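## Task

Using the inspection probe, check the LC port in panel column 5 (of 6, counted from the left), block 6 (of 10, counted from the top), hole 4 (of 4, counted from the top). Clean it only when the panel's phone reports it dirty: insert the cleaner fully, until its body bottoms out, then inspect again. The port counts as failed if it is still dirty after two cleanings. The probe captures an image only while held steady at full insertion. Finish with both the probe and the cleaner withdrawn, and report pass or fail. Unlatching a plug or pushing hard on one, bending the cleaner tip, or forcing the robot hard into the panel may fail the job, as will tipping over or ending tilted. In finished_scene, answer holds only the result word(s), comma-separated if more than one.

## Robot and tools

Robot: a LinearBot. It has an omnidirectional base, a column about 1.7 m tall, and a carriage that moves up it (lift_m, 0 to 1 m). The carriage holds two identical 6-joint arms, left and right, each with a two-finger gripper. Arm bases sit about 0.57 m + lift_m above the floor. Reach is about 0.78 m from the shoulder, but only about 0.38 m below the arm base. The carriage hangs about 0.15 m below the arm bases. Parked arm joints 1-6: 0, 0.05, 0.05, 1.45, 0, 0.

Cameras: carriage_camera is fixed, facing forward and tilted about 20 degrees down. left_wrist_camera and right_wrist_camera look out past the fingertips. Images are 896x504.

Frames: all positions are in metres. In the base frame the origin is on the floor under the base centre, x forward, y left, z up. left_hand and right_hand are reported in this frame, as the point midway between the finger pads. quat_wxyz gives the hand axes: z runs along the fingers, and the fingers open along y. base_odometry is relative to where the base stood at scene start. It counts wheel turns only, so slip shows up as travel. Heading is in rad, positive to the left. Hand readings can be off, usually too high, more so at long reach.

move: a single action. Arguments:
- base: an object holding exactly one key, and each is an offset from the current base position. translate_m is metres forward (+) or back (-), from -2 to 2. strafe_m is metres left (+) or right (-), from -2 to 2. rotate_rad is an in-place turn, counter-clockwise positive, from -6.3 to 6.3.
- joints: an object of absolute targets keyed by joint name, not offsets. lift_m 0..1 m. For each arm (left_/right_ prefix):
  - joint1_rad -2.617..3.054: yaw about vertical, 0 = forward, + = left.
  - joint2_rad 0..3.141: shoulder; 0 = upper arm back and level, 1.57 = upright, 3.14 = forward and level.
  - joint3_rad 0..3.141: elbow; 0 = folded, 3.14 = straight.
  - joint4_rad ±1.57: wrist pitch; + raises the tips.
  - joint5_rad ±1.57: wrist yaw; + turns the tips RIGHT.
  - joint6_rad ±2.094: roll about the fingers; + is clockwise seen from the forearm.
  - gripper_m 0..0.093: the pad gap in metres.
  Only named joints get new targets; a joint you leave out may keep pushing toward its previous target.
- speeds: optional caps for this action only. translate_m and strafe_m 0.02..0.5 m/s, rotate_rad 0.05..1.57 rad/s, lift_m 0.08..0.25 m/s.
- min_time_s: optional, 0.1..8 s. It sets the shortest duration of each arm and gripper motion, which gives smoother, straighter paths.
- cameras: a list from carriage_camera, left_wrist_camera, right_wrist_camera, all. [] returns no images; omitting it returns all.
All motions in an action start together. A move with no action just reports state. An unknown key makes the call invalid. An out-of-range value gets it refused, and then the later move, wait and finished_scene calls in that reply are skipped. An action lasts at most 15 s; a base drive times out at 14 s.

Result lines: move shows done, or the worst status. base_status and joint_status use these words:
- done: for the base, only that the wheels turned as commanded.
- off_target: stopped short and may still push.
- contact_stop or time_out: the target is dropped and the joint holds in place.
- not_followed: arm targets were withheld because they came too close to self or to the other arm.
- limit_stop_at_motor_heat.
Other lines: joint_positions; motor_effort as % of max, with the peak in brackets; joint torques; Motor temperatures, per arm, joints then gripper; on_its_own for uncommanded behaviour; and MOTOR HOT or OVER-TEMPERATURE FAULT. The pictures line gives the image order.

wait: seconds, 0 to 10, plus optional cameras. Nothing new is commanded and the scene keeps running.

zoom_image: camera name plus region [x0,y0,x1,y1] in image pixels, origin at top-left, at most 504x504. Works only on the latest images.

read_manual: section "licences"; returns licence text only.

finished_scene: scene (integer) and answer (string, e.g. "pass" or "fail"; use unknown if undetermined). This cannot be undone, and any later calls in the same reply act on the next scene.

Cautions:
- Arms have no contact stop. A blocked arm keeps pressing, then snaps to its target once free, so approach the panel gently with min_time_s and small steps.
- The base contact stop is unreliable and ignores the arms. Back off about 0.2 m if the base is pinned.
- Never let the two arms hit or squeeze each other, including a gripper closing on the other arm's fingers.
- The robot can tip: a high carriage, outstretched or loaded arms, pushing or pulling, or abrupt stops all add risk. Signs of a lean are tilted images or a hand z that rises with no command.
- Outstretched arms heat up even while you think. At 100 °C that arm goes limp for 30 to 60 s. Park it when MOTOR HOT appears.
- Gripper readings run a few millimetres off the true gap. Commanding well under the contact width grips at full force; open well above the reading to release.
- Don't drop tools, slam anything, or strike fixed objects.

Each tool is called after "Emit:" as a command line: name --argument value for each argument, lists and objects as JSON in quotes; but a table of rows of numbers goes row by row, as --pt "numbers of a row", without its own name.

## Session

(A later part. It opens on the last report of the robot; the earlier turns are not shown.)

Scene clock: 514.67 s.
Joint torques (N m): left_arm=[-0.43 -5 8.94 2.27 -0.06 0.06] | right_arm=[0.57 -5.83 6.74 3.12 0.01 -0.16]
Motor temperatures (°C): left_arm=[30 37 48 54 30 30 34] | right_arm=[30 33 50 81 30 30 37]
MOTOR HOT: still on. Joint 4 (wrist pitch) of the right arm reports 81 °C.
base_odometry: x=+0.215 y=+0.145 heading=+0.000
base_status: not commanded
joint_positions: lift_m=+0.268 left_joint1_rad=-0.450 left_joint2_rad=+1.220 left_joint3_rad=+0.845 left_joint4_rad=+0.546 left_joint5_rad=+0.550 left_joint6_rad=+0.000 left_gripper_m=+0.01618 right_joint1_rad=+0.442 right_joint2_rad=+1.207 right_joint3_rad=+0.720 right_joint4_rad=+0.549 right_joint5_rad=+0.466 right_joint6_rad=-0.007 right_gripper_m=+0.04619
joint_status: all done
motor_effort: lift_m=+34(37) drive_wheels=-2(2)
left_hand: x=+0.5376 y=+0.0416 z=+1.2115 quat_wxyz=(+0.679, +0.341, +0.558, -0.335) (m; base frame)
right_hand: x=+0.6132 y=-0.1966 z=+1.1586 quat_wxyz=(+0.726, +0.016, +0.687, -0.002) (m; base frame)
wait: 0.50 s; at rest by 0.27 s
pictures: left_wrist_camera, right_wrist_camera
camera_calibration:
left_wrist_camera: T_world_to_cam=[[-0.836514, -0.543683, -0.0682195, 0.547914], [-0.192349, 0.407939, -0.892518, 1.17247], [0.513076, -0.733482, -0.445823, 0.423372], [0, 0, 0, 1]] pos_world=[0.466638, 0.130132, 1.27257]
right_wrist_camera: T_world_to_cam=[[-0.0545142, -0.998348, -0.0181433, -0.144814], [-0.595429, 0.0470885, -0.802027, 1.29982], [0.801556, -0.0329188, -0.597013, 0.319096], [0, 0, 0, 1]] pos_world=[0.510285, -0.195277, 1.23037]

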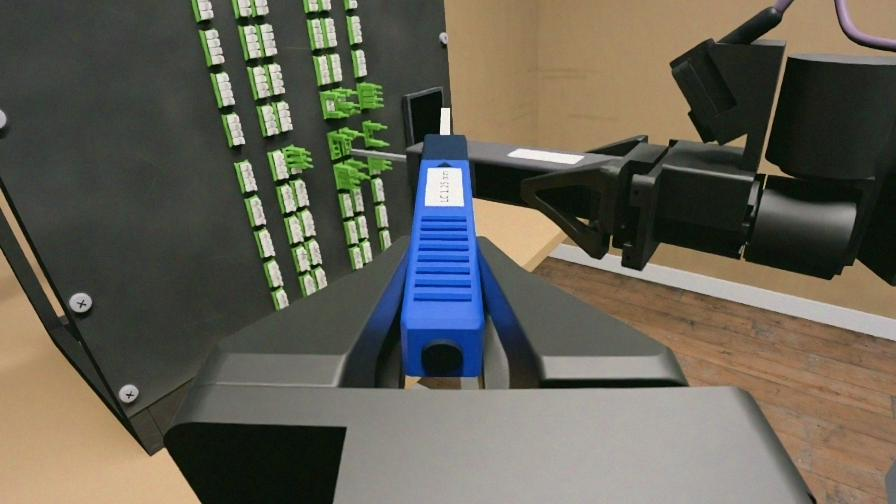

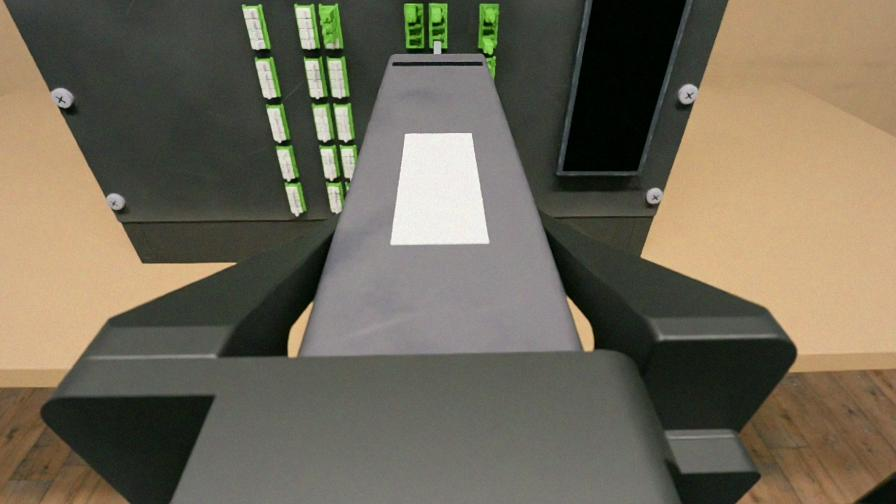

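Emit:
move --joints '{"right_joint1_rad": 0.4495}' --cameras '[]'

Emit:
wait --seconds 0.4 --cameras '["right_wrist_camera"]'

Emit:
zoom_image --camera "right_wrist_camera" --region '[420, 10, 460, 58]'

Scene clock: 524.50 s.
Joint torques (N m): left_arm=[-0.47 -5.03 8.91 2.25 -0.06 0.05] | right_arm=[0.76 -5.82 6.76 3.11 0.02 -0.2]
Motor temperatures (°C): left_arm=[30 37 48 54 30 30 34] | right_arm=[30 34 50 82 30 30 37]
move: done
MOTOR HOT: still on. Joint 4 (wrist pitch) of the right arm reports 82 °C.
base_odometry: x=+0.215 y=+0.145 heading=+0.000
base_status: not commanded
joint_positions: lift_m=+0.268 left_joint1_rad=-0.450 left_joint2_rad=+1.220 left_joint3_rad=+0.845 left_joint4_rad=+0.546 left_joint5_rad=+0.550 left_joint6_rad=+0.000 left_gripper_m=+0.01618 right_joint1_rad=+0.442 right_joint2_rad=+1.207 right_joint3_rad=+0.720 right_joint4_rad=+0.549 right_joint5_rad=+0.466 right_joint6_rad=-0.007 right_gripper_m=+0.04619
joint_status: all done
motor_effort: lift_m=+35(36) drive_wheels=-2(2)
left_hand: x=+0.5376 y=+0.0416 z=+1.2115 quat_wxyz=(+0.679, +0.341, +0.558, -0.335) (m; base frame)
right_hand: x=+0.6132 y=-0.1966 z=+1.1586 quat_wxyz=(+0.726, +0.016, +0.687, -0.002) (m; base frame)
pictures: none
No camera images: "cameras" was empty.

Scene clock: 524.90 s.
Joint torques (N m): left_arm=[-0.44 -5.03 8.87 2.26 -0.07 0.05] | right_arm=[0.72 -5.85 6.71 3.11 0.04 -0.17]
Motor temperatures (°C): left_arm=[30 37 48 54 30 30 34] | right_arm=[30 34 50 82 30 30 37]
MOTOR HOT: still on. Joint 4 (wrist pitch) of the right arm reports 82 °C.
base_odometry: x=+0.215 y=+0.145 heading=+0.000
base_status: not commanded
joint_positions: lift_m=+0.268 left_joint1_rad=-0.450 left_joint2_rad=+1.220 left_joint3_rad=+0.845 left_joint4_rad=+0.546 left_joint5_rad=+0.550 left_joint6_rad=+0.000 left_gripper_m=+0.01618 right_joint1_rad=+0.442 right_joint2_rad=+1.207 right_joint3_rad=+0.720 right_joint4_rad=+0.549 right_joint5_rad=+0.466 right_joint6_rad=-0.007 right_gripper_m=+0.04619
joint_status: all done
motor_effort: lift_m=+35(36) drive_wheels=-2(2)
left_hand: x=+0.5376 y=+0.0416 z=+1.2115 quat_wxyz=(+0.679, +0.341, +0.558, -0.335) (m; base frame)
right_hand: x=+0.6132 y=-0.1966 z=+1.1586 quat_wxyz=(+0.726, +0.016, +0.687, -0.002) (m; base frame)
wait: 0.40 s; at rest by 0.27 s
pictures: right_wrist_camera
camera_calibration:
right_wrist_camera: T_world_to_cam=[[-0.0545142, -0.998348, -0.0181433, -0.144814], [-0.595429, 0.0470885, -0.802027, 1.29982], [0.801556, -0.0329188, -0.597013, 0.319096], [0, 0, 0, 1]] pos_world=[0.510285, -0.195277, 1.23037]

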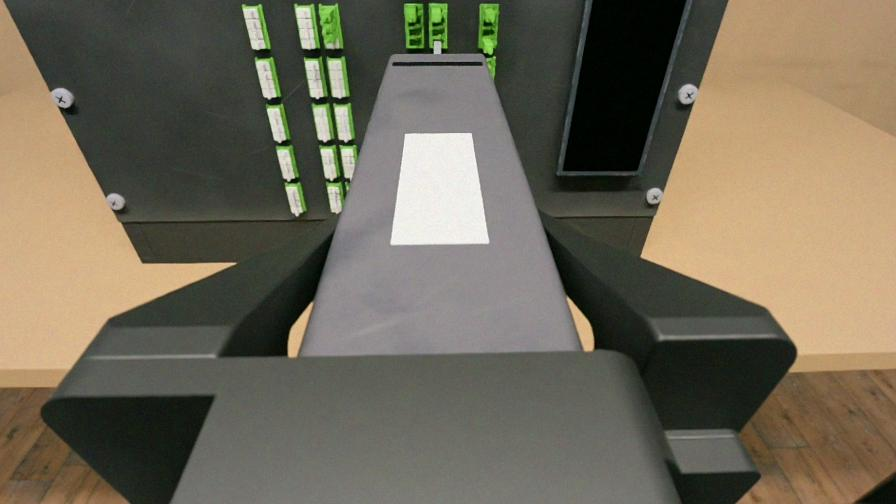

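Scaled by 10.500 from the camera's 896x504 image, which has a finer 1280x720 frame.

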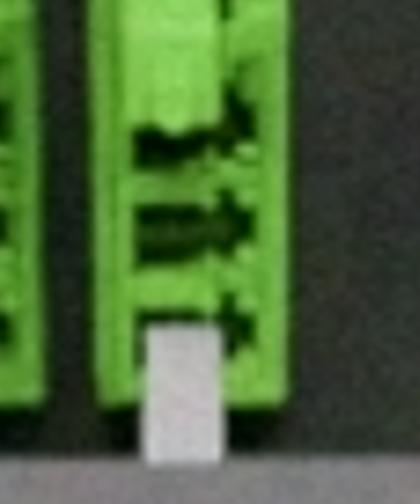

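Emit:
move --joints '{"right_joint1_rad": 0.4515}' --cameras '[]'

Emit:
wait --seconds 0.4 --cameras '["right_wrist_camera"]'

Emit:
zoom_image --camera "right_wrist_camera" --region '[420, 10, 460, 58]'

Scene clock: 527.43 s.
Joint torques (N m): left_arm=[-0.42 -5.04 8.88 2.26 -0.07 0.05] | right_arm=[0.53 -5.96 6.8 3.1 0.01 -0.15]
Motor temperatures (°C): left_arm=[30 37 48 54 30 30 34] | right_arm=[30 34 51 82 30 30 37]
move: done
MOTOR HOT: still on. Joint 4 (wrist pitch) of the right arm reports 82 °C.
base_odometry: x=+0.215 y=+0.145 heading=+0.000
base_status: not commanded
joint_positions: lift_m=+0.268 left_joint1_rad=-0.450 left_joint2_rad=+1.220 left_joint3_rad=+0.845 left_joint4_rad=+0.546 left_joint5_rad=+0.550 left_joint6_rad=+0.000 left_gripper_m=+0.01618 right_joint1_rad=+0.445 right_joint2_rad=+1.207 right_joint3_rad=+0.720 right_joint4_rad=+0.549 right_joint5_rad=+0.466 right_joint6_rad=-0.007 right_gripper_m=+0.04619
joint_status: all done
motor_effort: lift_m=+35(36) drive_wheels=-2(2)
left_hand: x=+0.5376 y=+0.0416 z=+1.2115 quat_wxyz=(+0.679, +0.341, +0.558, -0.335) (m; base frame)
right_hand: x=+0.6128 y=-0.1951 z=+1.1586 quat_wxyz=(+0.726, +0.015, +0.687, +0.000) (m; base frame)
pictures: none
No camera images: "cameras" was empty.

Scene clock: 527.83 s.
Joint torques (N m): left_arm=[-0.46 -5.05 8.88 2.26 -0.06 0.05] | right_arm=[0.51 -5.89 6.63 3.13 0.02 -0.15]
Motor temperatures (°C): left_arm=[30 37 48 54 30 30 34] | right_arm=[30 34 51 82 30 30 37]
MOTOR HOT: still on. Joint 4 (wrist pitch) of the right arm reports 82 °C.
base_odometry: x=+0.215 y=+0.145 heading=+0.000
base_status: not commanded
joint_positions: lift_m=+0.268 left_joint1_rad=-0.450 left_joint2_rad=+1.220 left_joint3_rad=+0.845 left_joint4_rad=+0.546 left_joint5_rad=+0.550 left_joint6_rad=+0.000 left_gripper_m=+0.01618 right_joint1_rad=+0.445 right_joint2_rad=+1.207 right_joint3_rad=+0.720 right_joint4_rad=+0.549 right_joint5_rad=+0.466 right_joint6_rad=-0.007 right_gripper_m=+0.04619
joint_status: all done
motor_effort: lift_m=+35(36) drive_wheels=-2(2)
left_hand: x=+0.5376 y=+0.0416 z=+1.2115 quat_wxyz=(+0.679, +0.341, +0.558, -0.335) (m; base frame)
right_hand: x=+0.6128 y=-0.1951 z=+1.1586 quat_wxyz=(+0.726, +0.015, +0.687, +0.000) (m; base frame)
wait: 0.40 s; at rest by 0.27 s
pictures: right_wrist_camera
camera_calibration:
right_wrist_camera: T_world_to_cam=[[-0.0507138, -0.998548, -0.0181578, -0.145695], [-0.595599, 0.0448333, -0.80203, 1.29918], [0.801679, -0.0298592, -0.597008, 0.319979], [0, 0, 0, 1]] pos_world=[0.509883, -0.194176, 1.23037]

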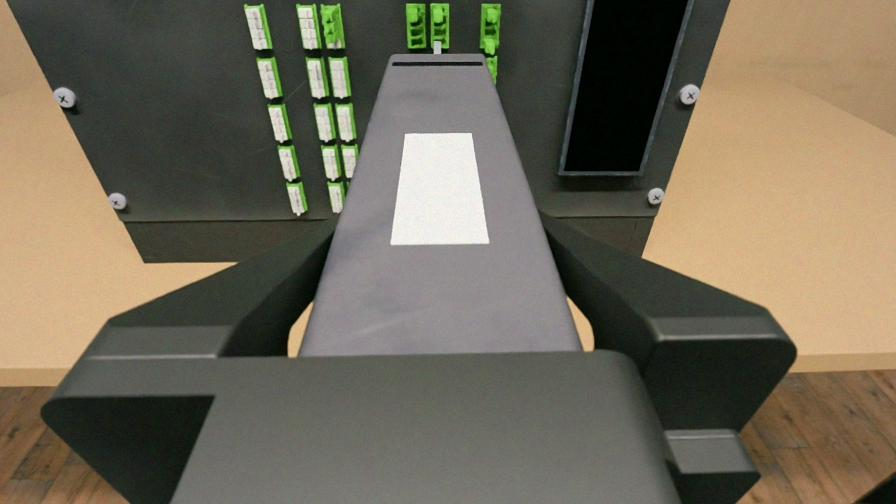

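Scaled by 10.500 from the camera's 896x504 image, which has a finer 1280x720 frame.

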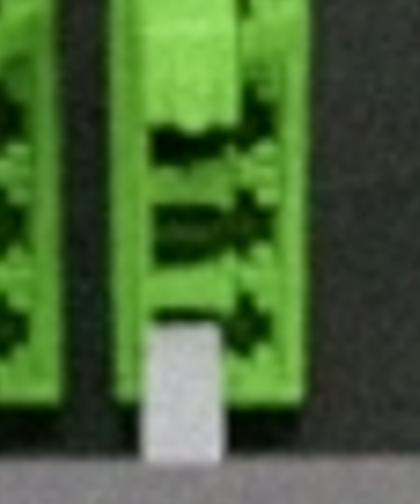

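Emit:
move --joints '{"right_joint5_rad": 0.4755}' --cameras '[]'

Emit:
wait --seconds 0.4 --cameras '["right_wrist_camera"]'

Emit:
zoom_image --camera "right_wrist_camera" --region '[420, 10, 460, 58]'

Scene clock: 530.90 s.
Joint torques (N m): left_arm=[-0.44 -5 8.9 2.26 -0.07 0.05] | right_arm=[0.47 -5.96 6.76 3.1 0.03 -0.18]
Motor temperatures (°C): left_arm=[30 37 48 54 30 30 34] | right_arm=[30 34 51 82 30 30 37]
move: done
MOTOR HOT: still on. Joint 4 (wrist pitch) of the right arm reports 82 °C.
base_odometry: x=+0.215 y=+0.145 heading=+0.000
base_status: not commanded
joint_positions: lift_m=+0.268 left_joint1_rad=-0.450 left_joint2_rad=+1.220 left_joint3_rad=+0.845 left_joint4_rad=+0.546 left_joint5_rad=+0.550 left_joint6_rad=+0.000 left_gripper_m=+0.01618 right_joint1_rad=+0.445 right_joint2_rad=+1.207 right_joint3_rad=+0.720 right_joint4_rad=+0.549 right_joint5_rad=+0.468 right_joint6_rad=-0.007 right_gripper_m=+0.04619
joint_status: all done
motor_effort: lift_m=+35(36) drive_wheels=-2(2)
left_hand: x=+0.5376 y=+0.0416 z=+1.2115 quat_wxyz=(+0.679, +0.341, +0.558, -0.335) (m; base frame)
right_hand: x=+0.6128 y=-0.1953 z=+1.1586 quat_wxyz=(+0.726, +0.015, +0.687, -0.001) (m; base frame)
pictures: none
No camera images: "cameras" was empty.

Scene clock: 531.30 s.
Joint torques (N m): left_arm=[-0.46 -5.04 8.85 2.25 -0.06 0.05] | right_arm=[0.5 -5.86 6.75 3.09 0.02 -0.19]
Motor temperatures (°C): left_arm=[30 37 48 54 30 30 34] | right_arm=[30 34 51 82 30 30 37]
MOTOR HOT: still on. Joint 4 (wrist pitch) of the right arm reports 82 °C.
base_odometry: x=+0.215 y=+0.145 heading=+0.000
base_status: not commanded
joint_positions: lift_m=+0.268 left_joint1_rad=-0.450 left_joint2_rad=+1.220 left_joint3_rad=+0.845 left_joint4_rad=+0.546 left_joint5_rad=+0.550 left_joint6_rad=+0.000 left_gripper_m=+0.01618 right_joint1_rad=+0.445 right_joint2_rad=+1.207 right_joint3_rad=+0.720 right_joint4_rad=+0.549 right_joint5_rad=+0.468 right_joint6_rad=-0.007 right_gripper_m=+0.04619
joint_status: all done
motor_effort: lift_m=+35(36) drive_wheels=-2(2)
left_hand: x=+0.5376 y=+0.0416 z=+1.2115 quat_wxyz=(+0.679, +0.341, +0.558, -0.335) (m; base frame)
right_hand: x=+0.6128 y=-0.1953 z=+1.1586 quat_wxyz=(+0.726, +0.015, +0.687, -0.001) (m; base frame)
wait: 0.40 s; at rest by 0.27 s
pictures: right_wrist_camera
camera_calibration:
right_wrist_camera: T_world_to_cam=[[-0.0522738, -0.998466, -0.0182714, -0.144844], [-0.595557, 0.0458561, -0.802003, 1.29933], [0.801611, -0.0310421, -0.59704, 0.319821], [0, 0, 0, 1]] pos_world=[0.509884, -0.194276, 1.23037]

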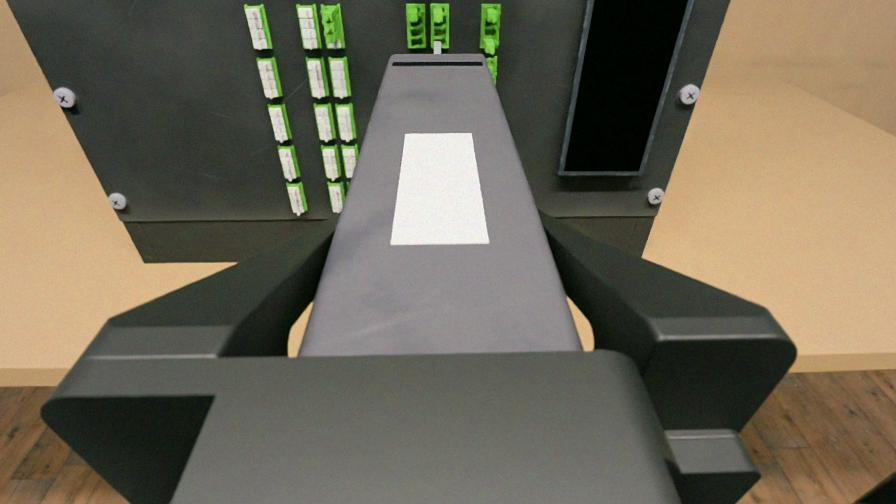

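Scaled by 10.500 from the camera's 896x504 image, which has a finer 1280x720 frame.

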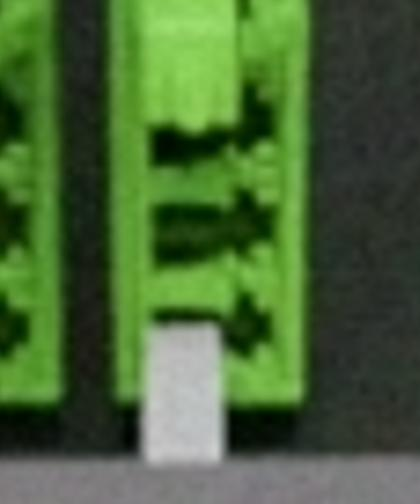

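Emit:
move --base '{"translate_m": 0.004}' --speeds '{"translate_m": 0.02}' --cameras '[]'

Emit:
wait --seconds 0.4 --cameras '["right_wrist_camera"]'

Emit:
zoom_image --camera "right_wrist_camera" --region '[420, 10, 460, 58]'

Scene clock: 535.17 s.
Joint torques (N m): left_arm=[-0.38 -5.07 8.87 2.26 -0.06 0.04] | right_arm=[-0.09 -5.94 6.69 3.11 -0.1 -0.17]
Motor temperatures (°C): left_arm=[30 37 48 54 30 30 34] | right_arm=[30 34 51 83 30 30 37]
move: done
MOTOR HOT: still on. Joint 4 (wrist pitch) of the right arm reports 83 °C.
base_odometry: x=+0.219 y=+0.145 heading=+0.000
base_status: done
joint_positions: lift_m=+0.268 left_joint1_rad=-0.450 left_joint2_rad=+1.220 left_joint3_rad=+0.845 left_joint4_rad=+0.546 left_joint5_rad=+0.550 left_joint6_rad=+0.000 left_gripper_m=+0.01618 right_joint1_rad=+0.452 right_joint2_rad=+1.207 right_joint3_rad=+0.720 right_joint4_rad=+0.550 right_joint5_rad=+0.482 right_joint6_rad=-0.007 right_gripper_m=+0.04619
joint_status: not commanded
motor_effort: lift_m=+34(36) drive_wheels=+4(12)
left_hand: x=+0.5376 y=+0.0416 z=+1.2115 quat_wxyz=(+0.679, +0.341, +0.558, -0.335) (m; base frame)
right_hand: x=+0.6121 y=-0.1952 z=+1.1586 quat_wxyz=(+0.726, +0.018, +0.687, -0.003) (m; base frame)
pictures: none
No camera images: "cameras" was empty.

Scene clock: 535.57 s.
Joint torques (N m): left_arm=[-0.43 -5.01 8.87 2.27 -0.07 0.05] | right_arm=[-0.02 -5.9 6.64 3.1 -0.12 -0.19]
Motor temperatures (°C): left_arm=[30 37 48 54 30 30 34] | right_arm=[30 34 51 83 30 30 37]
MOTOR HOT: still on. Joint 4 (wrist pitch) of the right arm reports 83 °C.
base_odometry: x=+0.219 y=+0.145 heading=+0.000
base_status: done
joint_positions: lift_m=+0.268 left_joint1_rad=-0.450 left_joint2_rad=+1.220 left_joint3_rad=+0.845 left_joint4_rad=+0.546 left_joint5_rad=+0.550 left_joint6_rad=+0.000 left_gripper_m=+0.01618 right_joint1_rad=+0.452 right_joint2_rad=+1.207 right_joint3_rad=+0.720 right_joint4_rad=+0.550 right_joint5_rad=+0.482 right_joint6_rad=-0.007 right_gripper_m=+0.04619
joint_status: not commanded
motor_effort: lift_m=+35(36) drive_wheels=+4(12)
left_hand: x=+0.5376 y=+0.0416 z=+1.2115 quat_wxyz=(+0.679, +0.341, +0.558, -0.335) (m; base frame)
right_hand: x=+0.6121 y=-0.1952 z=+1.1586 quat_wxyz=(+0.726, +0.018, +0.687, -0.003) (m; base frame)
wait: 0.40 s; at rest by 0.27 s
pictures: right_wrist_camera
camera_calibration:
right_wrist_camera: T_world_to_cam=[[-0.0598394, -0.99803, -0.018877, -0.139304], [-0.595246, 0.0508575, -0.801932, 1.2996], [0.801312, -0.0367507, -0.597117, 0.31955], [0, 0, 0, 1]] pos_world=[0.509187, -0.19338, 1.23037]

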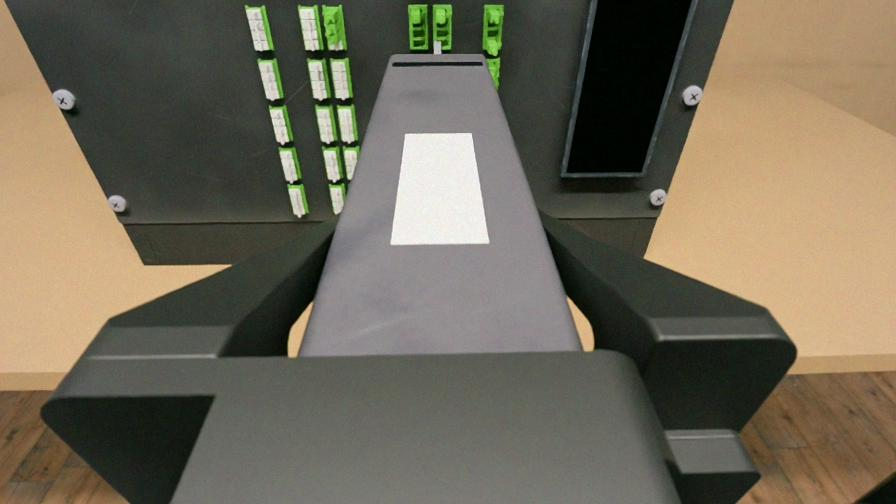

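Scaled by 10.500 from the camera's 896x504 image, which has a finer 1280x720 frame.

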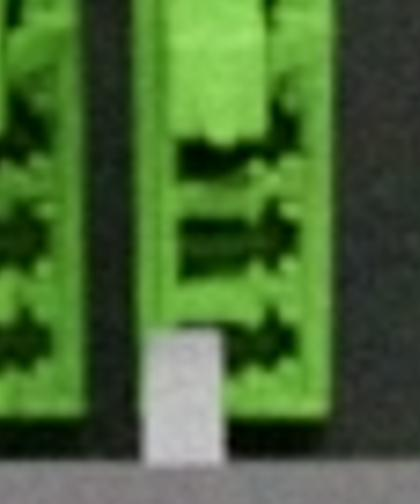

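Emit:
move --base '{"translate_m": -0.005}' --joints '{"right_joint1_rad": 0.442, "right_joint5_rad": 0.476}' --speeds '{"translate_m": 0.02}' --cameras '[]'

Emit:
wait --seconds 0.4 --cameras '["right_wrist_camera"]'

Emit:
zoom_image --camera "right_wrist_camera" --region '[420, 10, 460, 58]'

Scene clock: 541.50 s.
Joint torques (N m): left_arm=[-0.42 -5.04 8.88 2.26 -0.08 0.05] | right_arm=[-0.5 -5.96 6.76 3.07 -0.09 -0.16]
Motor temperatures (°C): left_arm=[30 37 48 54 30 30 34] | right_arm=[30 34 51 83 30 30 37]
move: done
MOTOR HOT: still on. Joint 4 (wrist pitch) of the right arm reports 83 °C.
base_odometry: x=+0.214 y=+0.145 heading=+0.000
base_status: done
joint_positions: lift_m=+0.268 left_joint1_rad=-0.450 left_joint2_rad=+1.220 left_joint3_rad=+0.845 left_joint4_rad=+0.546 left_joint5_rad=+0.550 left_joint6_rad=+0.000 left_gripper_m=+0.01618 right_joint1_rad=+0.448 right_joint2_rad=+1.207 right_joint3_rad=+0.720 right_joint4_rad=+0.550 right_joint5_rad=+0.482 right_joint6_rad=-0.007 right_gripper_m=+0.04619
joint_status: all done
motor_effort: lift_m=+35(36) drive_wheels=+2(7)
left_hand: x=+0.5376 y=+0.0415 z=+1.2115 quat_wxyz=(+0.679, +0.341, +0.558, -0.335) (m; base frame)
right_hand: x=+0.6125 y=-0.1968 z=+1.1588 quat_wxyz=(+0.727, +0.019, +0.687, -0.005) (m; base frame)
pictures: none
No camera images: "cameras" was empty.

Scene clock: 541.90 s.
Joint torques (N m): left_arm=[-0.44 -5.04 8.92 2.25 -0.07 0.05] | right_arm=[-0.62 -5.79 6.78 3.09 -0.08 -0.16]
Motor temperatures (°C): left_arm=[30 37 48 54 30 30 34] | right_arm=[30 34 51 83 30 30 37]
MOTOR HOT: still on. Joint 4 (wrist pitch) of the right arm reports 83 °C.
base_odometry: x=+0.214 y=+0.145 heading=+0.000
base_status: done
joint_positions: lift_m=+0.268 left_joint1_rad=-0.450 left_joint2_rad=+1.220 left_joint3_rad=+0.845 left_joint4_rad=+0.546 left_joint5_rad=+0.550 left_joint6_rad=+0.000 left_gripper_m=+0.01618 right_joint1_rad=+0.448 right_joint2_rad=+1.207 right_joint3_rad=+0.720 right_joint4_rad=+0.550 right_joint5_rad=+0.482 right_joint6_rad=-0.007 right_gripper_m=+0.04619
joint_status: all done
motor_effort: lift_m=+35(36) drive_wheels=+2(7)
left_hand: x=+0.5376 y=+0.0415 z=+1.2115 quat_wxyz=(+0.679, +0.341, +0.558, -0.335) (m; base frame)
right_hand: x=+0.6125 y=-0.1968 z=+1.1587 quat_wxyz=(+0.726, +0.019, +0.687, -0.005) (m; base frame)
wait: 0.40 s; at rest by 0.27 s
pictures: right_wrist_camera
camera_calibration:
right_wrist_camera: T_world_to_cam=[[-0.0636866, -0.99779, -0.018963, -0.138364], [-0.594747, 0.0532062, -0.802151, 1.30045], [0.801387, -0.0398081, -0.596821, 0.318247], [0, 0, 0, 1]] pos_world=[0.509587, -0.194582, 1.23047]

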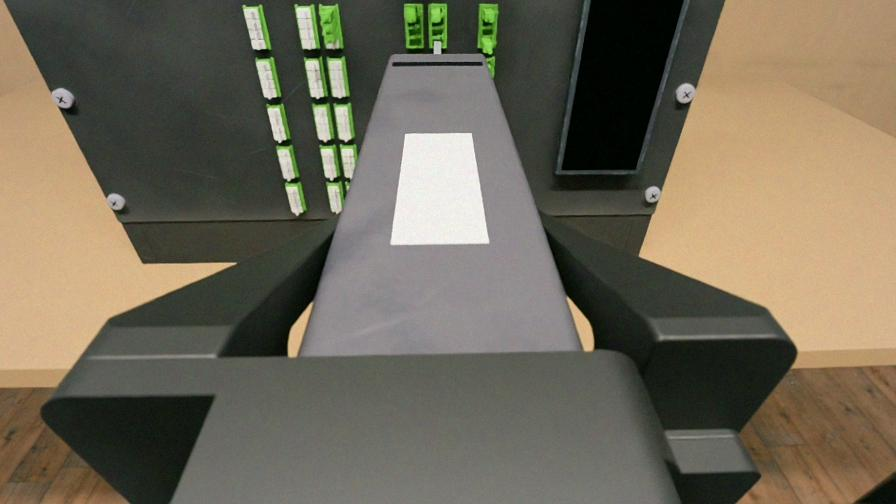

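Scaled by 10.500 from the camera's 896x504 image, which has a finer 1280x720 frame.

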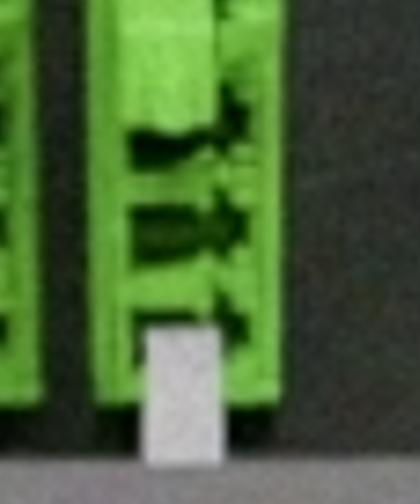

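Emit:
move --joints '{"right_joint5_rad": 0.473, "lift_m": 0.2681}' --cameras '[]'

Emit:
wait --seconds 0.4 --cameras '["right_wrist_camera"]'

Emit:
zoom_image --camera "right_wrist_camera" --region '[420, 10, 460, 58]'

Scene clock: 545.63 s.
Joint torques (N m): left_arm=[-0.46 -5.03 8.88 2.26 -0.07 0.05] | right_arm=[-0.61 -5.86 6.6 3.09 -0.13 -0.16]
Motor temperatures (°C): left_arm=[30 37 48 54 30 30 34] | right_arm=[30 34 51 83 30 30 37]
move: done
MOTOR HOT: still on. Joint 4 (wrist pitch) of the right arm reports 83 °C.
base_odometry: x=+0.214 y=+0.145 heading=+0.000
base_status: not commanded
joint_positions: lift_m=+0.268 left_joint1_rad=-0.450 left_joint2_rad=+1.220 left_joint3_rad=+0.845 left_joint4_rad=+0.546 left_joint5_rad=+0.550 left_joint6_rad=+0.000 left_gripper_m=+0.01618 right_joint1_rad=+0.448 right_joint2_rad=+1.207 right_joint3_rad=+0.720 right_joint4_rad=+0.550 right_joint5_rad=+0.481 right_joint6_rad=-0.007 right_gripper_m=+0.04619
joint_status: all done
motor_effort: lift_m=+40(41) drive_wheels=+2(2)
left_hand: x=+0.5376 y=+0.0415 z=+1.2117 quat_wxyz=(+0.679, +0.341, +0.558, -0.335) (m; base frame)
right_hand: x=+0.6125 y=-0.1968 z=+1.1589 quat_wxyz=(+0.726, +0.019, +0.687, -0.005) (m; base frame)
pictures: none
No camera images: "cameras" was empty.

Scene clock: 546.03 s.
Joint torques (N m): left_arm=[-0.4 -5.03 8.91 2.26 -0.07 0.04] | right_arm=[-0.58 -5.96 6.79 3.11 -0.12 -0.14]
Motor temperatures (°C): left_arm=[30 37 48 54 30 30 34] | right_arm=[30 34 51 83 30 30 37]
MOTOR HOT: still on. Joint 4 (wrist pitch) of the right arm reports 83 °C.
base_odometry: x=+0.214 y=+0.145 heading=+0.000
base_status: not commanded
joint_positions: lift_m=+0.268 left_joint1_rad=-0.450 left_joint2_rad=+1.220 left_joint3_rad=+0.845 left_joint4_rad=+0.546 left_joint5_rad=+0.550 left_joint6_rad=+0.000 left_gripper_m=+0.01618 right_joint1_rad=+0.448 right_joint2_rad=+1.207 right_joint3_rad=+0.720 right_joint4_rad=+0.550 right_joint5_rad=+0.481 right_joint6_rad=-0.007 right_gripper_m=+0.04619
joint_status: all done
motor_effort: lift_m=+41(41) drive_wheels=+2(2)
left_hand: x=+0.5376 y=+0.0415 z=+1.2117 quat_wxyz=(+0.679, +0.341, +0.558, -0.335) (m; base frame)
right_hand: x=+0.6125 y=-0.1968 z=+1.1589 quat_wxyz=(+0.726, +0.019, +0.687, -0.005) (m; base frame)
wait: 0.40 s; at rest by 0.27 s
pictures: right_wrist_camera
camera_calibration:
right_wrist_camera: T_world_to_cam=[[-0.0633276, -0.997812, -0.0189752, -0.138533], [-0.594771, 0.0530022, -0.802146, 1.30058], [0.801397, -0.0395121, -0.596826, 0.318426], [0, 0, 0, 1]] pos_world=[0.509587, -0.194581, 1.23067]

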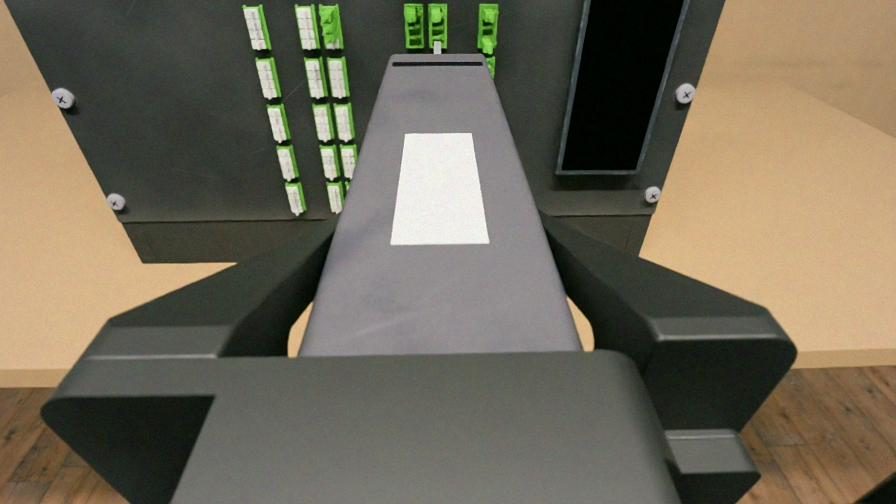

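Scaled by 10.500 from the camera's 896x504 image, which has a finer 1280x720 frame.

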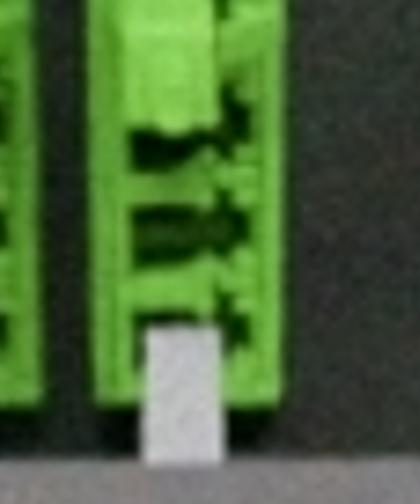

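Emit:
move --joints '{"right_joint5_rad": 0.471, "lift_m": 0.2685}' --cameras '[]'

Emit:
wait --seconds 0.4 --cameras '["right_wrist_camera"]'

Emit:
zoom_image --camera "right_wrist_camera" --region '[420, 10, 460, 58]'

Scene clock: 549.40 s.
Joint torques (N m): left_arm=[-0.43 -5.04 8.91 2.26 -0.07 0.05] | right_arm=[-0.53 -5.91 6.82 3.07 -0.12 -0.17]
Motor temperatures (°C): left_arm=[30 37 48 54 30 30 34] | right_arm=[30 34 51 83 30 30 37]
move: done
MOTOR HOT: still on. Joint 4 (wrist pitch) of the right arm reports 83 °C.
base_odometry: x=+0.214 y=+0.145 heading=+0.000
base_status: not commanded
joint_positions: lift_m=+0.268 left_joint1_rad=-0.450 left_joint2_rad=+1.220 left_joint3_rad=+0.845 left_joint4_rad=+0.546 left_joint5_rad=+0.550 left_joint6_rad=+0.000 left_gripper_m=+0.01618 right_joint1_rad=+0.448 right_joint2_rad=+1.207 right_joint3_rad=+0.720 right_joint4_rad=+0.550 right_joint5_rad=+0.481 right_joint6_rad=-0.007 right_gripper_m=+0.04619
joint_status: all done
motor_effort: lift_m=+42(43) drive_wheels=+2(2)
left_hand: x=+0.5376 y=+0.0415 z=+1.2120 quat_wxyz=(+0.679, +0.341, +0.558, -0.335) (m; base frame)
right_hand: x=+0.6125 y=-0.1966 z=+1.1592 quat_wxyz=(+0.726, +0.019, +0.687, -0.004) (m; base frame)
pictures: none
No camera images: "cameras" was empty.

Scene clock: 549.80 s.
Joint torques (N m): left_arm=[-0.43 -5.03 8.9 2.26 -0.07 0.04] | right_arm=[-0.53 -5.89 6.74 3.09 -0.13 -0.17]
Motor temperatures (°C): left_arm=[30 37 48 54 30 30 34] | right_arm=[30 34 51 83 30 30 37]
MOTOR HOT: still on. Joint 4 (wrist pitch) of the right arm reports 83 °C.
base_odometry: x=+0.214 y=+0.145 heading=+0.000
base_status: not commanded
joint_positions: lift_m=+0.268 left_joint1_rad=-0.450 left_joint2_rad=+1.220 left_joint3_rad=+0.845 left_joint4_rad=+0.546 left_joint5_rad=+0.550 left_joint6_rad=+0.000 left_gripper_m=+0.01618 right_joint1_rad=+0.448 right_joint2_rad=+1.207 right_joint3_rad=+0.720 right_joint4_rad=+0.550 right_joint5_rad=+0.481 right_joint6_rad=-0.007 right_gripper_m=+0.04619
joint_status: all done
motor_effort: lift_m=+43(43) drive_wheels=+2(2)
left_hand: x=+0.5376 y=+0.0415 z=+1.2120 quat_wxyz=(+0.679, +0.341, +0.558, -0.335) (m; base frame)
right_hand: x=+0.6125 y=-0.1966 z=+1.1592 quat_wxyz=(+0.726, +0.019, +0.687, -0.004) (m; base frame)
wait: 0.40 s; at rest by 0.27 s
pictures: right_wrist_camera
camera_calibration:
right_wrist_camera: T_world_to_cam=[[-0.0625515, -0.997862, -0.0189185, -0.139002], [-0.594824, 0.0524946, -0.80214, 1.30074], [0.801418, -0.0389219, -0.596837, 0.318722], [0, 0, 0, 1]] pos_world=[0.509587, -0.194581, 1.23097]

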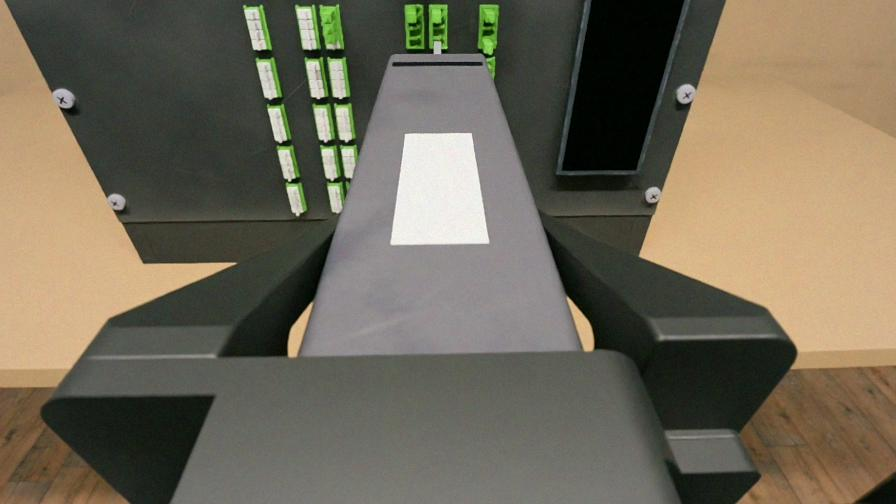

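Scaled by 10.500 from the camera's 896x504 image, which has a finer 1280x720 frame.

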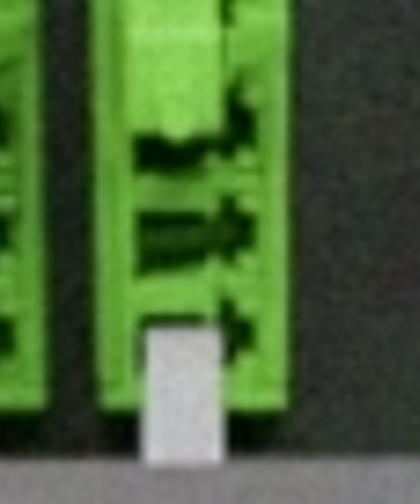

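Emit:
move --joints '{"right_joint5_rad": 0.469, "lift_m": 0.2687}' --cameras '[]'

Emit:
wait --seconds 0.4 --cameras '["right_wrist_camera"]'

Emit:
zoom_image --camera "right_wrist_camera" --region '[420, 10, 460, 58]'

Scene clock: 552.50 s.
Joint torques (N m): left_arm=[-0.44 -5.05 8.88 2.25 -0.07 0.05] | right_arm=[-0.58 -6.02 6.72 3.09 -0.14 -0.17]
Motor temperatures (°C): left_arm=[30 37 48 54 30 30 34] | right_arm=[30 34 51 83 30 30 37]
move: done
MOTOR HOT: still on. Joint 4 (wrist pitch) of the right arm reports 83 °C.
base_odometry: x=+0.214 y=+0.145 heading=+0.000
base_status: not commanded
joint_positions: lift_m=+0.268 left_joint1_rad=-0.450 left_joint2_rad=+1.220 left_joint3_rad=+0.845 left_joint4_rad=+0.546 left_joint5_rad=+0.550 left_joint6_rad=+0.000 left_gripper_m=+0.01618 right_joint1_rad=+0.448 right_joint2_rad=+1.207 right_joint3_rad=+0.720 right_joint4_rad=+0.550 right_joint5_rad=+0.479 right_joint6_rad=-0.007 right_gripper_m=+0.04619
joint_status: all done
motor_effort: lift_m=+43(43) drive_wheels=+2(2)
left_hand: x=+0.5376 y=+0.0415 z=+1.2122 quat_wxyz=(+0.679, +0.341, +0.558, -0.335) (m; base frame)
right_hand: x=+0.6125 y=-0.1963 z=+1.1594 quat_wxyz=(+0.726, +0.018, +0.687, -0.004) (m; base frame)
pictures: none
No camera images: "cameras" was empty.

Scene clock: 552.90 s.
Joint torques (N m): left_arm=[-0.42 -5.04 8.88 2.25 -0.07 0.05] | right_arm=[-0.55 -5.81 6.65 3.11 -0.13 -0.17]
Motor temperatures (°C): left_arm=[30 37 48 54 30 30 34] | right_arm=[30 34 51 83 30 30 37]
MOTOR HOT: still on. Joint 4 (wrist pitch) of the right arm reports 83 °C.
base_odometry: x=+0.214 y=+0.145 heading=+0.000
base_status: not commanded
joint_positions: lift_m=+0.268 left_joint1_rad=-0.450 left_joint2_rad=+1.220 left_joint3_rad=+0.845 left_joint4_rad=+0.546 left_joint5_rad=+0.550 left_joint6_rad=+0.000 left_gripper_m=+0.01618 right_joint1_rad=+0.448 right_joint2_rad=+1.207 right_joint3_rad=+0.720 right_joint4_rad=+0.550 right_joint5_rad=+0.479 right_joint6_rad=-0.007 right_gripper_m=+0.04619
joint_status: all done
motor_effort: lift_m=+42(43) drive_wheels=+2(2)
left_hand: x=+0.5376 y=+0.0415 z=+1.2122 quat_wxyz=(+0.679, +0.341, +0.558, -0.335) (m; base frame)
right_hand: x=+0.6125 y=-0.1963 z=+1.1594 quat_wxyz=(+0.726, +0.018, +0.687, -0.004) (m; base frame)
wait: 0.40 s; at rest by 0.27 s
pictures: right_wrist_camera
camera_calibration:
right_wrist_camera: T_world_to_cam=[[-0.0606329, -0.997983, -0.0188208, -0.139919], [-0.594841, 0.0512685, -0.802206, 1.30074], [0.801553, -0.0374447, -0.59675, 0.318961], [0, 0, 0, 1]] pos_world=[0.509586, -0.19438, 1.23117]

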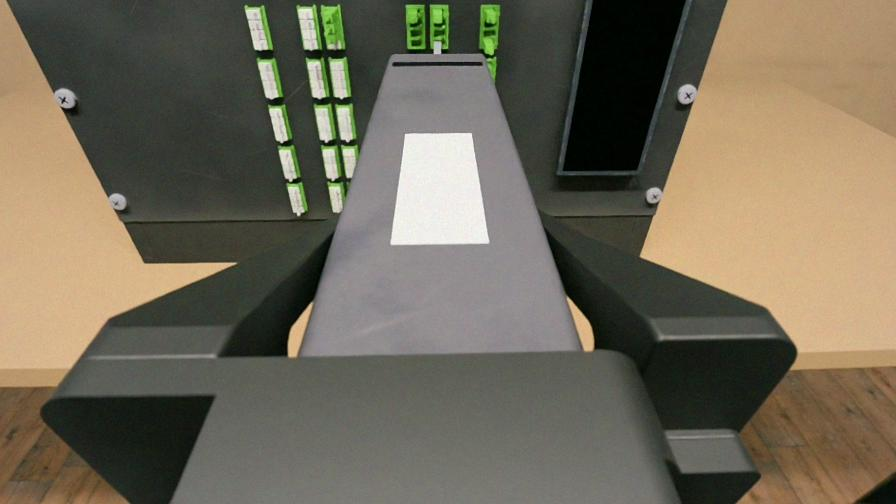

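Scaled by 10.500 from the camera's 896x504 image, which has a finer 1280x720 frame.

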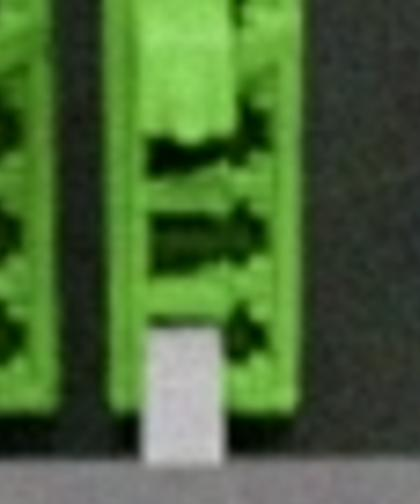

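Emit:
move --base '{"translate_m": 0.003}' --speeds '{"translate_m": 0.02}' --cameras '[]'

Emit:
wait --seconds 0.4 --cameras '["right_wrist_camera"]'

Emit:
zoom_image --camera "right_wrist_camera" --region '[420, 10, 460, 58]'

Scene clock: 557.07 s.
Joint torques (N m): left_arm=[-0.53 -5.07 9.01 2.25 -0.07 0.05] | right_arm=[-0.43 -5.86 6.63 3.12 -0.15 -0.17]
Motor temperatures (°C): left_arm=[30 37 48 54 30 30 34] | right_arm=[30 34 51 83 30 30 37]
move: done
MOTOR HOT: still on. Joint 4 (wrist pitch) of the right arm reports 83 °C.
base_odometry: x=+0.217 y=+0.145 heading=+0.000
base_status: done
joint_positions: lift_m=+0.268 left_joint1_rad=-0.450 left_joint2_rad=+1.220 left_joint3_rad=+0.845 left_joint4_rad=+0.546 left_joint5_rad=+0.550 left_joint6_rad=+0.000 left_gripper_m=+0.01618 right_joint1_rad=+0.448 right_joint2_rad=+1.207 right_joint3_rad=+0.720 right_joint4_rad=+0.550 right_joint5_rad=+0.477 right_joint6_rad=-0.007 right_gripper_m=+0.04619
joint_status: not commanded
motor_effort: lift_m=+42(43) drive_wheels=+1(11)
left_hand: x=+0.5376 y=+0.0416 z=+1.2122 quat_wxyz=(+0.679, +0.341, +0.558, -0.335) (m; base frame)
right_hand: x=+0.6125 y=-0.1960 z=+1.1595 quat_wxyz=(+0.727, +0.018, +0.687, -0.003) (m; base frame)
pictures: none
No camera images: "cameras" was empty.

Scene clock: 557.47 s.
Joint torques (N m): left_arm=[-0.36 -5.04 8.9 2.25 -0.06 0.05] | right_arm=[-0.57 -5.87 6.86 3.07 -0.12 -0.14]
Motor temperatures (°C): left_arm=[30 37 48 54 30 30 34] | right_arm=[30 34 51 83 30 30 37]
MOTOR HOT: still on. Joint 4 (wrist pitch) of the right arm reports 83 °C.
base_odometry: x=+0.217 y=+0.145 heading=+0.000
base_status: done
joint_positions: lift_m=+0.268 left_joint1_rad=-0.450 left_joint2_rad=+1.220 left_joint3_rad=+0.845 left_joint4_rad=+0.546 left_joint5_rad=+0.550 left_joint6_rad=+0.000 left_gripper_m=+0.01618 right_joint1_rad=+0.448 right_joint2_rad=+1.207 right_joint3_rad=+0.720 right_joint4_rad=+0.550 right_joint5_rad=+0.477 right_joint6_rad=-0.007 right_gripper_m=+0.04619
joint_status: not commanded
motor_effort: lift_m=+42(43) drive_wheels=+1(11)
left_hand: x=+0.5376 y=+0.0416 z=+1.2122 quat_wxyz=(+0.679, +0.341, +0.558, -0.335) (m; base frame)
right_hand: x=+0.6126 y=-0.1960 z=+1.1594 quat_wxyz=(+0.727, +0.018, +0.687, -0.003) (m; base frame)
wait: 0.40 s; at rest by 0.27 s
pictures: right_wrist_camera
camera_calibration:
right_wrist_camera: T_world_to_cam=[[-0.0591311, -0.998073, -0.0187875, -0.140642], [-0.594892, 0.0503455, -0.802227, 1.30061], [0.801628, -0.0362601, -0.596723, 0.319125], [0, 0, 0, 1]] pos_world=[0.509586, -0.19428, 1.23117]

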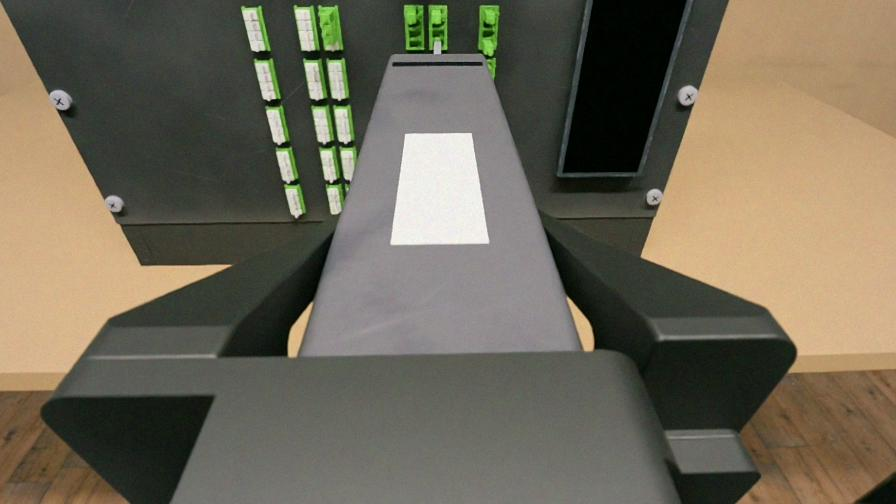

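Scaled by 10.500 from the camera's 896x504 image, which has a finer 1280x720 frame.

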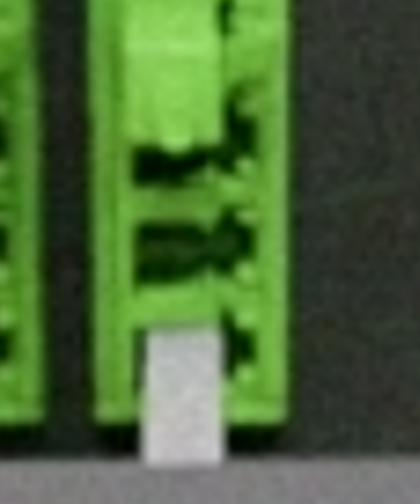

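Emit:
move --base '{"translate_m": -0.001}' --joints '{"right_joint5_rad": 0.467}' --cameras '[]'

Emit:
wait --seconds 0.4 --cameras '["right_wrist_camera"]'

Emit:
zoom_image --camera "right_wrist_camera" --region '[420, 10, 460, 58]'

Scene clock: 562.07 s.
Joint torques (N m): left_arm=[-0.42 -5.03 8.92 2.24 -0.07 0.05] | right_arm=[-0.57 -5.91 6.71 3.11 -0.14 -0.17]
Motor temperatures (°C): left_arm=[30 37 48 54 30 30 34] | right_arm=[30 34 51 84 30 30 37]
move: done
MOTOR HOT: still on. Joint 4 (wrist pitch) of the right arm reports 84 °C.
base_odometry: x=+0.216 y=+0.145 heading=+0.000
base_status: done
joint_positions: lift_m=+0.268 left_joint1_rad=-0.450 left_joint2_rad=+1.220 left_joint3_rad=+0.845 left_joint4_rad=+0.547 left_joint5_rad=+0.550 left_joint6_rad=+0.000 left_gripper_m=+0.01618 right_joint1_rad=+0.448 right_joint2_rad=+1.207 right_joint3_rad=+0.720 right_joint4_rad=+0.550 right_joint5_rad=+0.476 right_joint6_rad=-0.007 right_gripper_m=+0.04619
joint_status: all done
motor_effort: lift_m=+42(43) drive_wheels=+1(8)
left_hand: x=+0.5375 y=+0.0416 z=+1.2124 quat_wxyz=(+0.679, +0.341, +0.557, -0.335) (m; base frame)
right_hand: x=+0.6126 y=-0.1958 z=+1.1594 quat_wxyz=(+0.727, +0.017, +0.687, -0.003) (m; base frame)
pictures: none
No camera images: "cameras" was empty.

Scene clock: 562.47 s.
Joint torques (N m): left_arm=[-0.46 -5.03 8.91 2.26 -0.06 0.04] | right_arm=[-0.59 -5.82 6.68 3.13 -0.13 -0.16]
Motor temperatures (°C): left_arm=[30 37 48 54 30 30 34] | right_arm=[30 34 51 84 30 30 37]
MOTOR HOT: still on. Joint 4 (wrist pitch) of the right arm reports 84 °C.
base_odometry: x=+0.216 y=+0.145 heading=+0.000
base_status: done
joint_positions: lift_m=+0.268 left_joint1_rad=-0.450 left_joint2_rad=+1.220 left_joint3_rad=+0.845 left_joint4_rad=+0.547 left_joint5_rad=+0.550 left_joint6_rad=+0.000 left_gripper_m=+0.01618 right_joint1_rad=+0.448 right_joint2_rad=+1.207 right_joint3_rad=+0.720 right_joint4_rad=+0.550 right_joint5_rad=+0.476 right_joint6_rad=-0.007 right_gripper_m=+0.04619
joint_status: all done
motor_effort: lift_m=+42(43) drive_wheels=+1(8)
left_hand: x=+0.5375 y=+0.0416 z=+1.2124 quat_wxyz=(+0.679, +0.341, +0.557, -0.335) (m; base frame)
right_hand: x=+0.6126 y=-0.1958 z=+1.1594 quat_wxyz=(+0.727, +0.017, +0.687, -0.003) (m; base frame)
wait: 0.40 s; at rest by 0.27 s
pictures: right_wrist_camera
camera_calibration:
right_wrist_camera: T_world_to_cam=[[-0.0579374, -0.998146, -0.0186616, -0.141319], [-0.59497, 0.0495336, -0.80222, 1.30048], [0.801657, -0.0353754, -0.596737, 0.319302], [0, 0, 0, 1]] pos_world=[0.509585, -0.194179, 1.23117]

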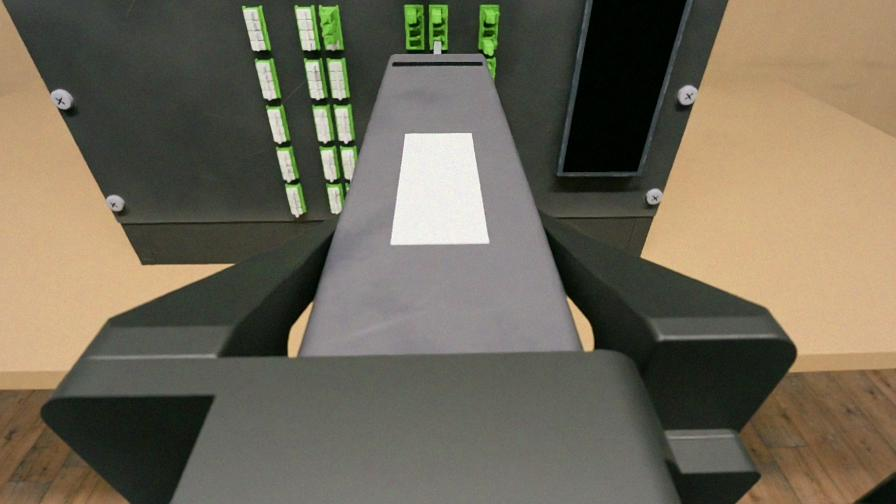

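Scaled by 10.500 from the camera's 896x504 image, which has a finer 1280x720 frame.

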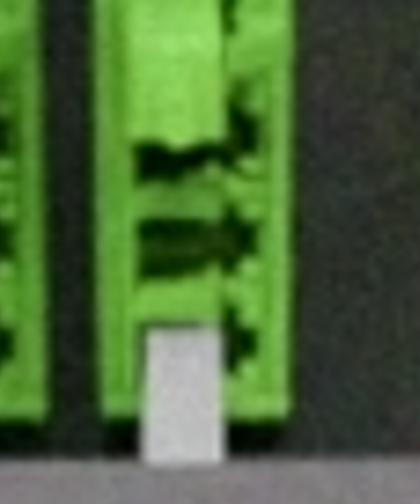

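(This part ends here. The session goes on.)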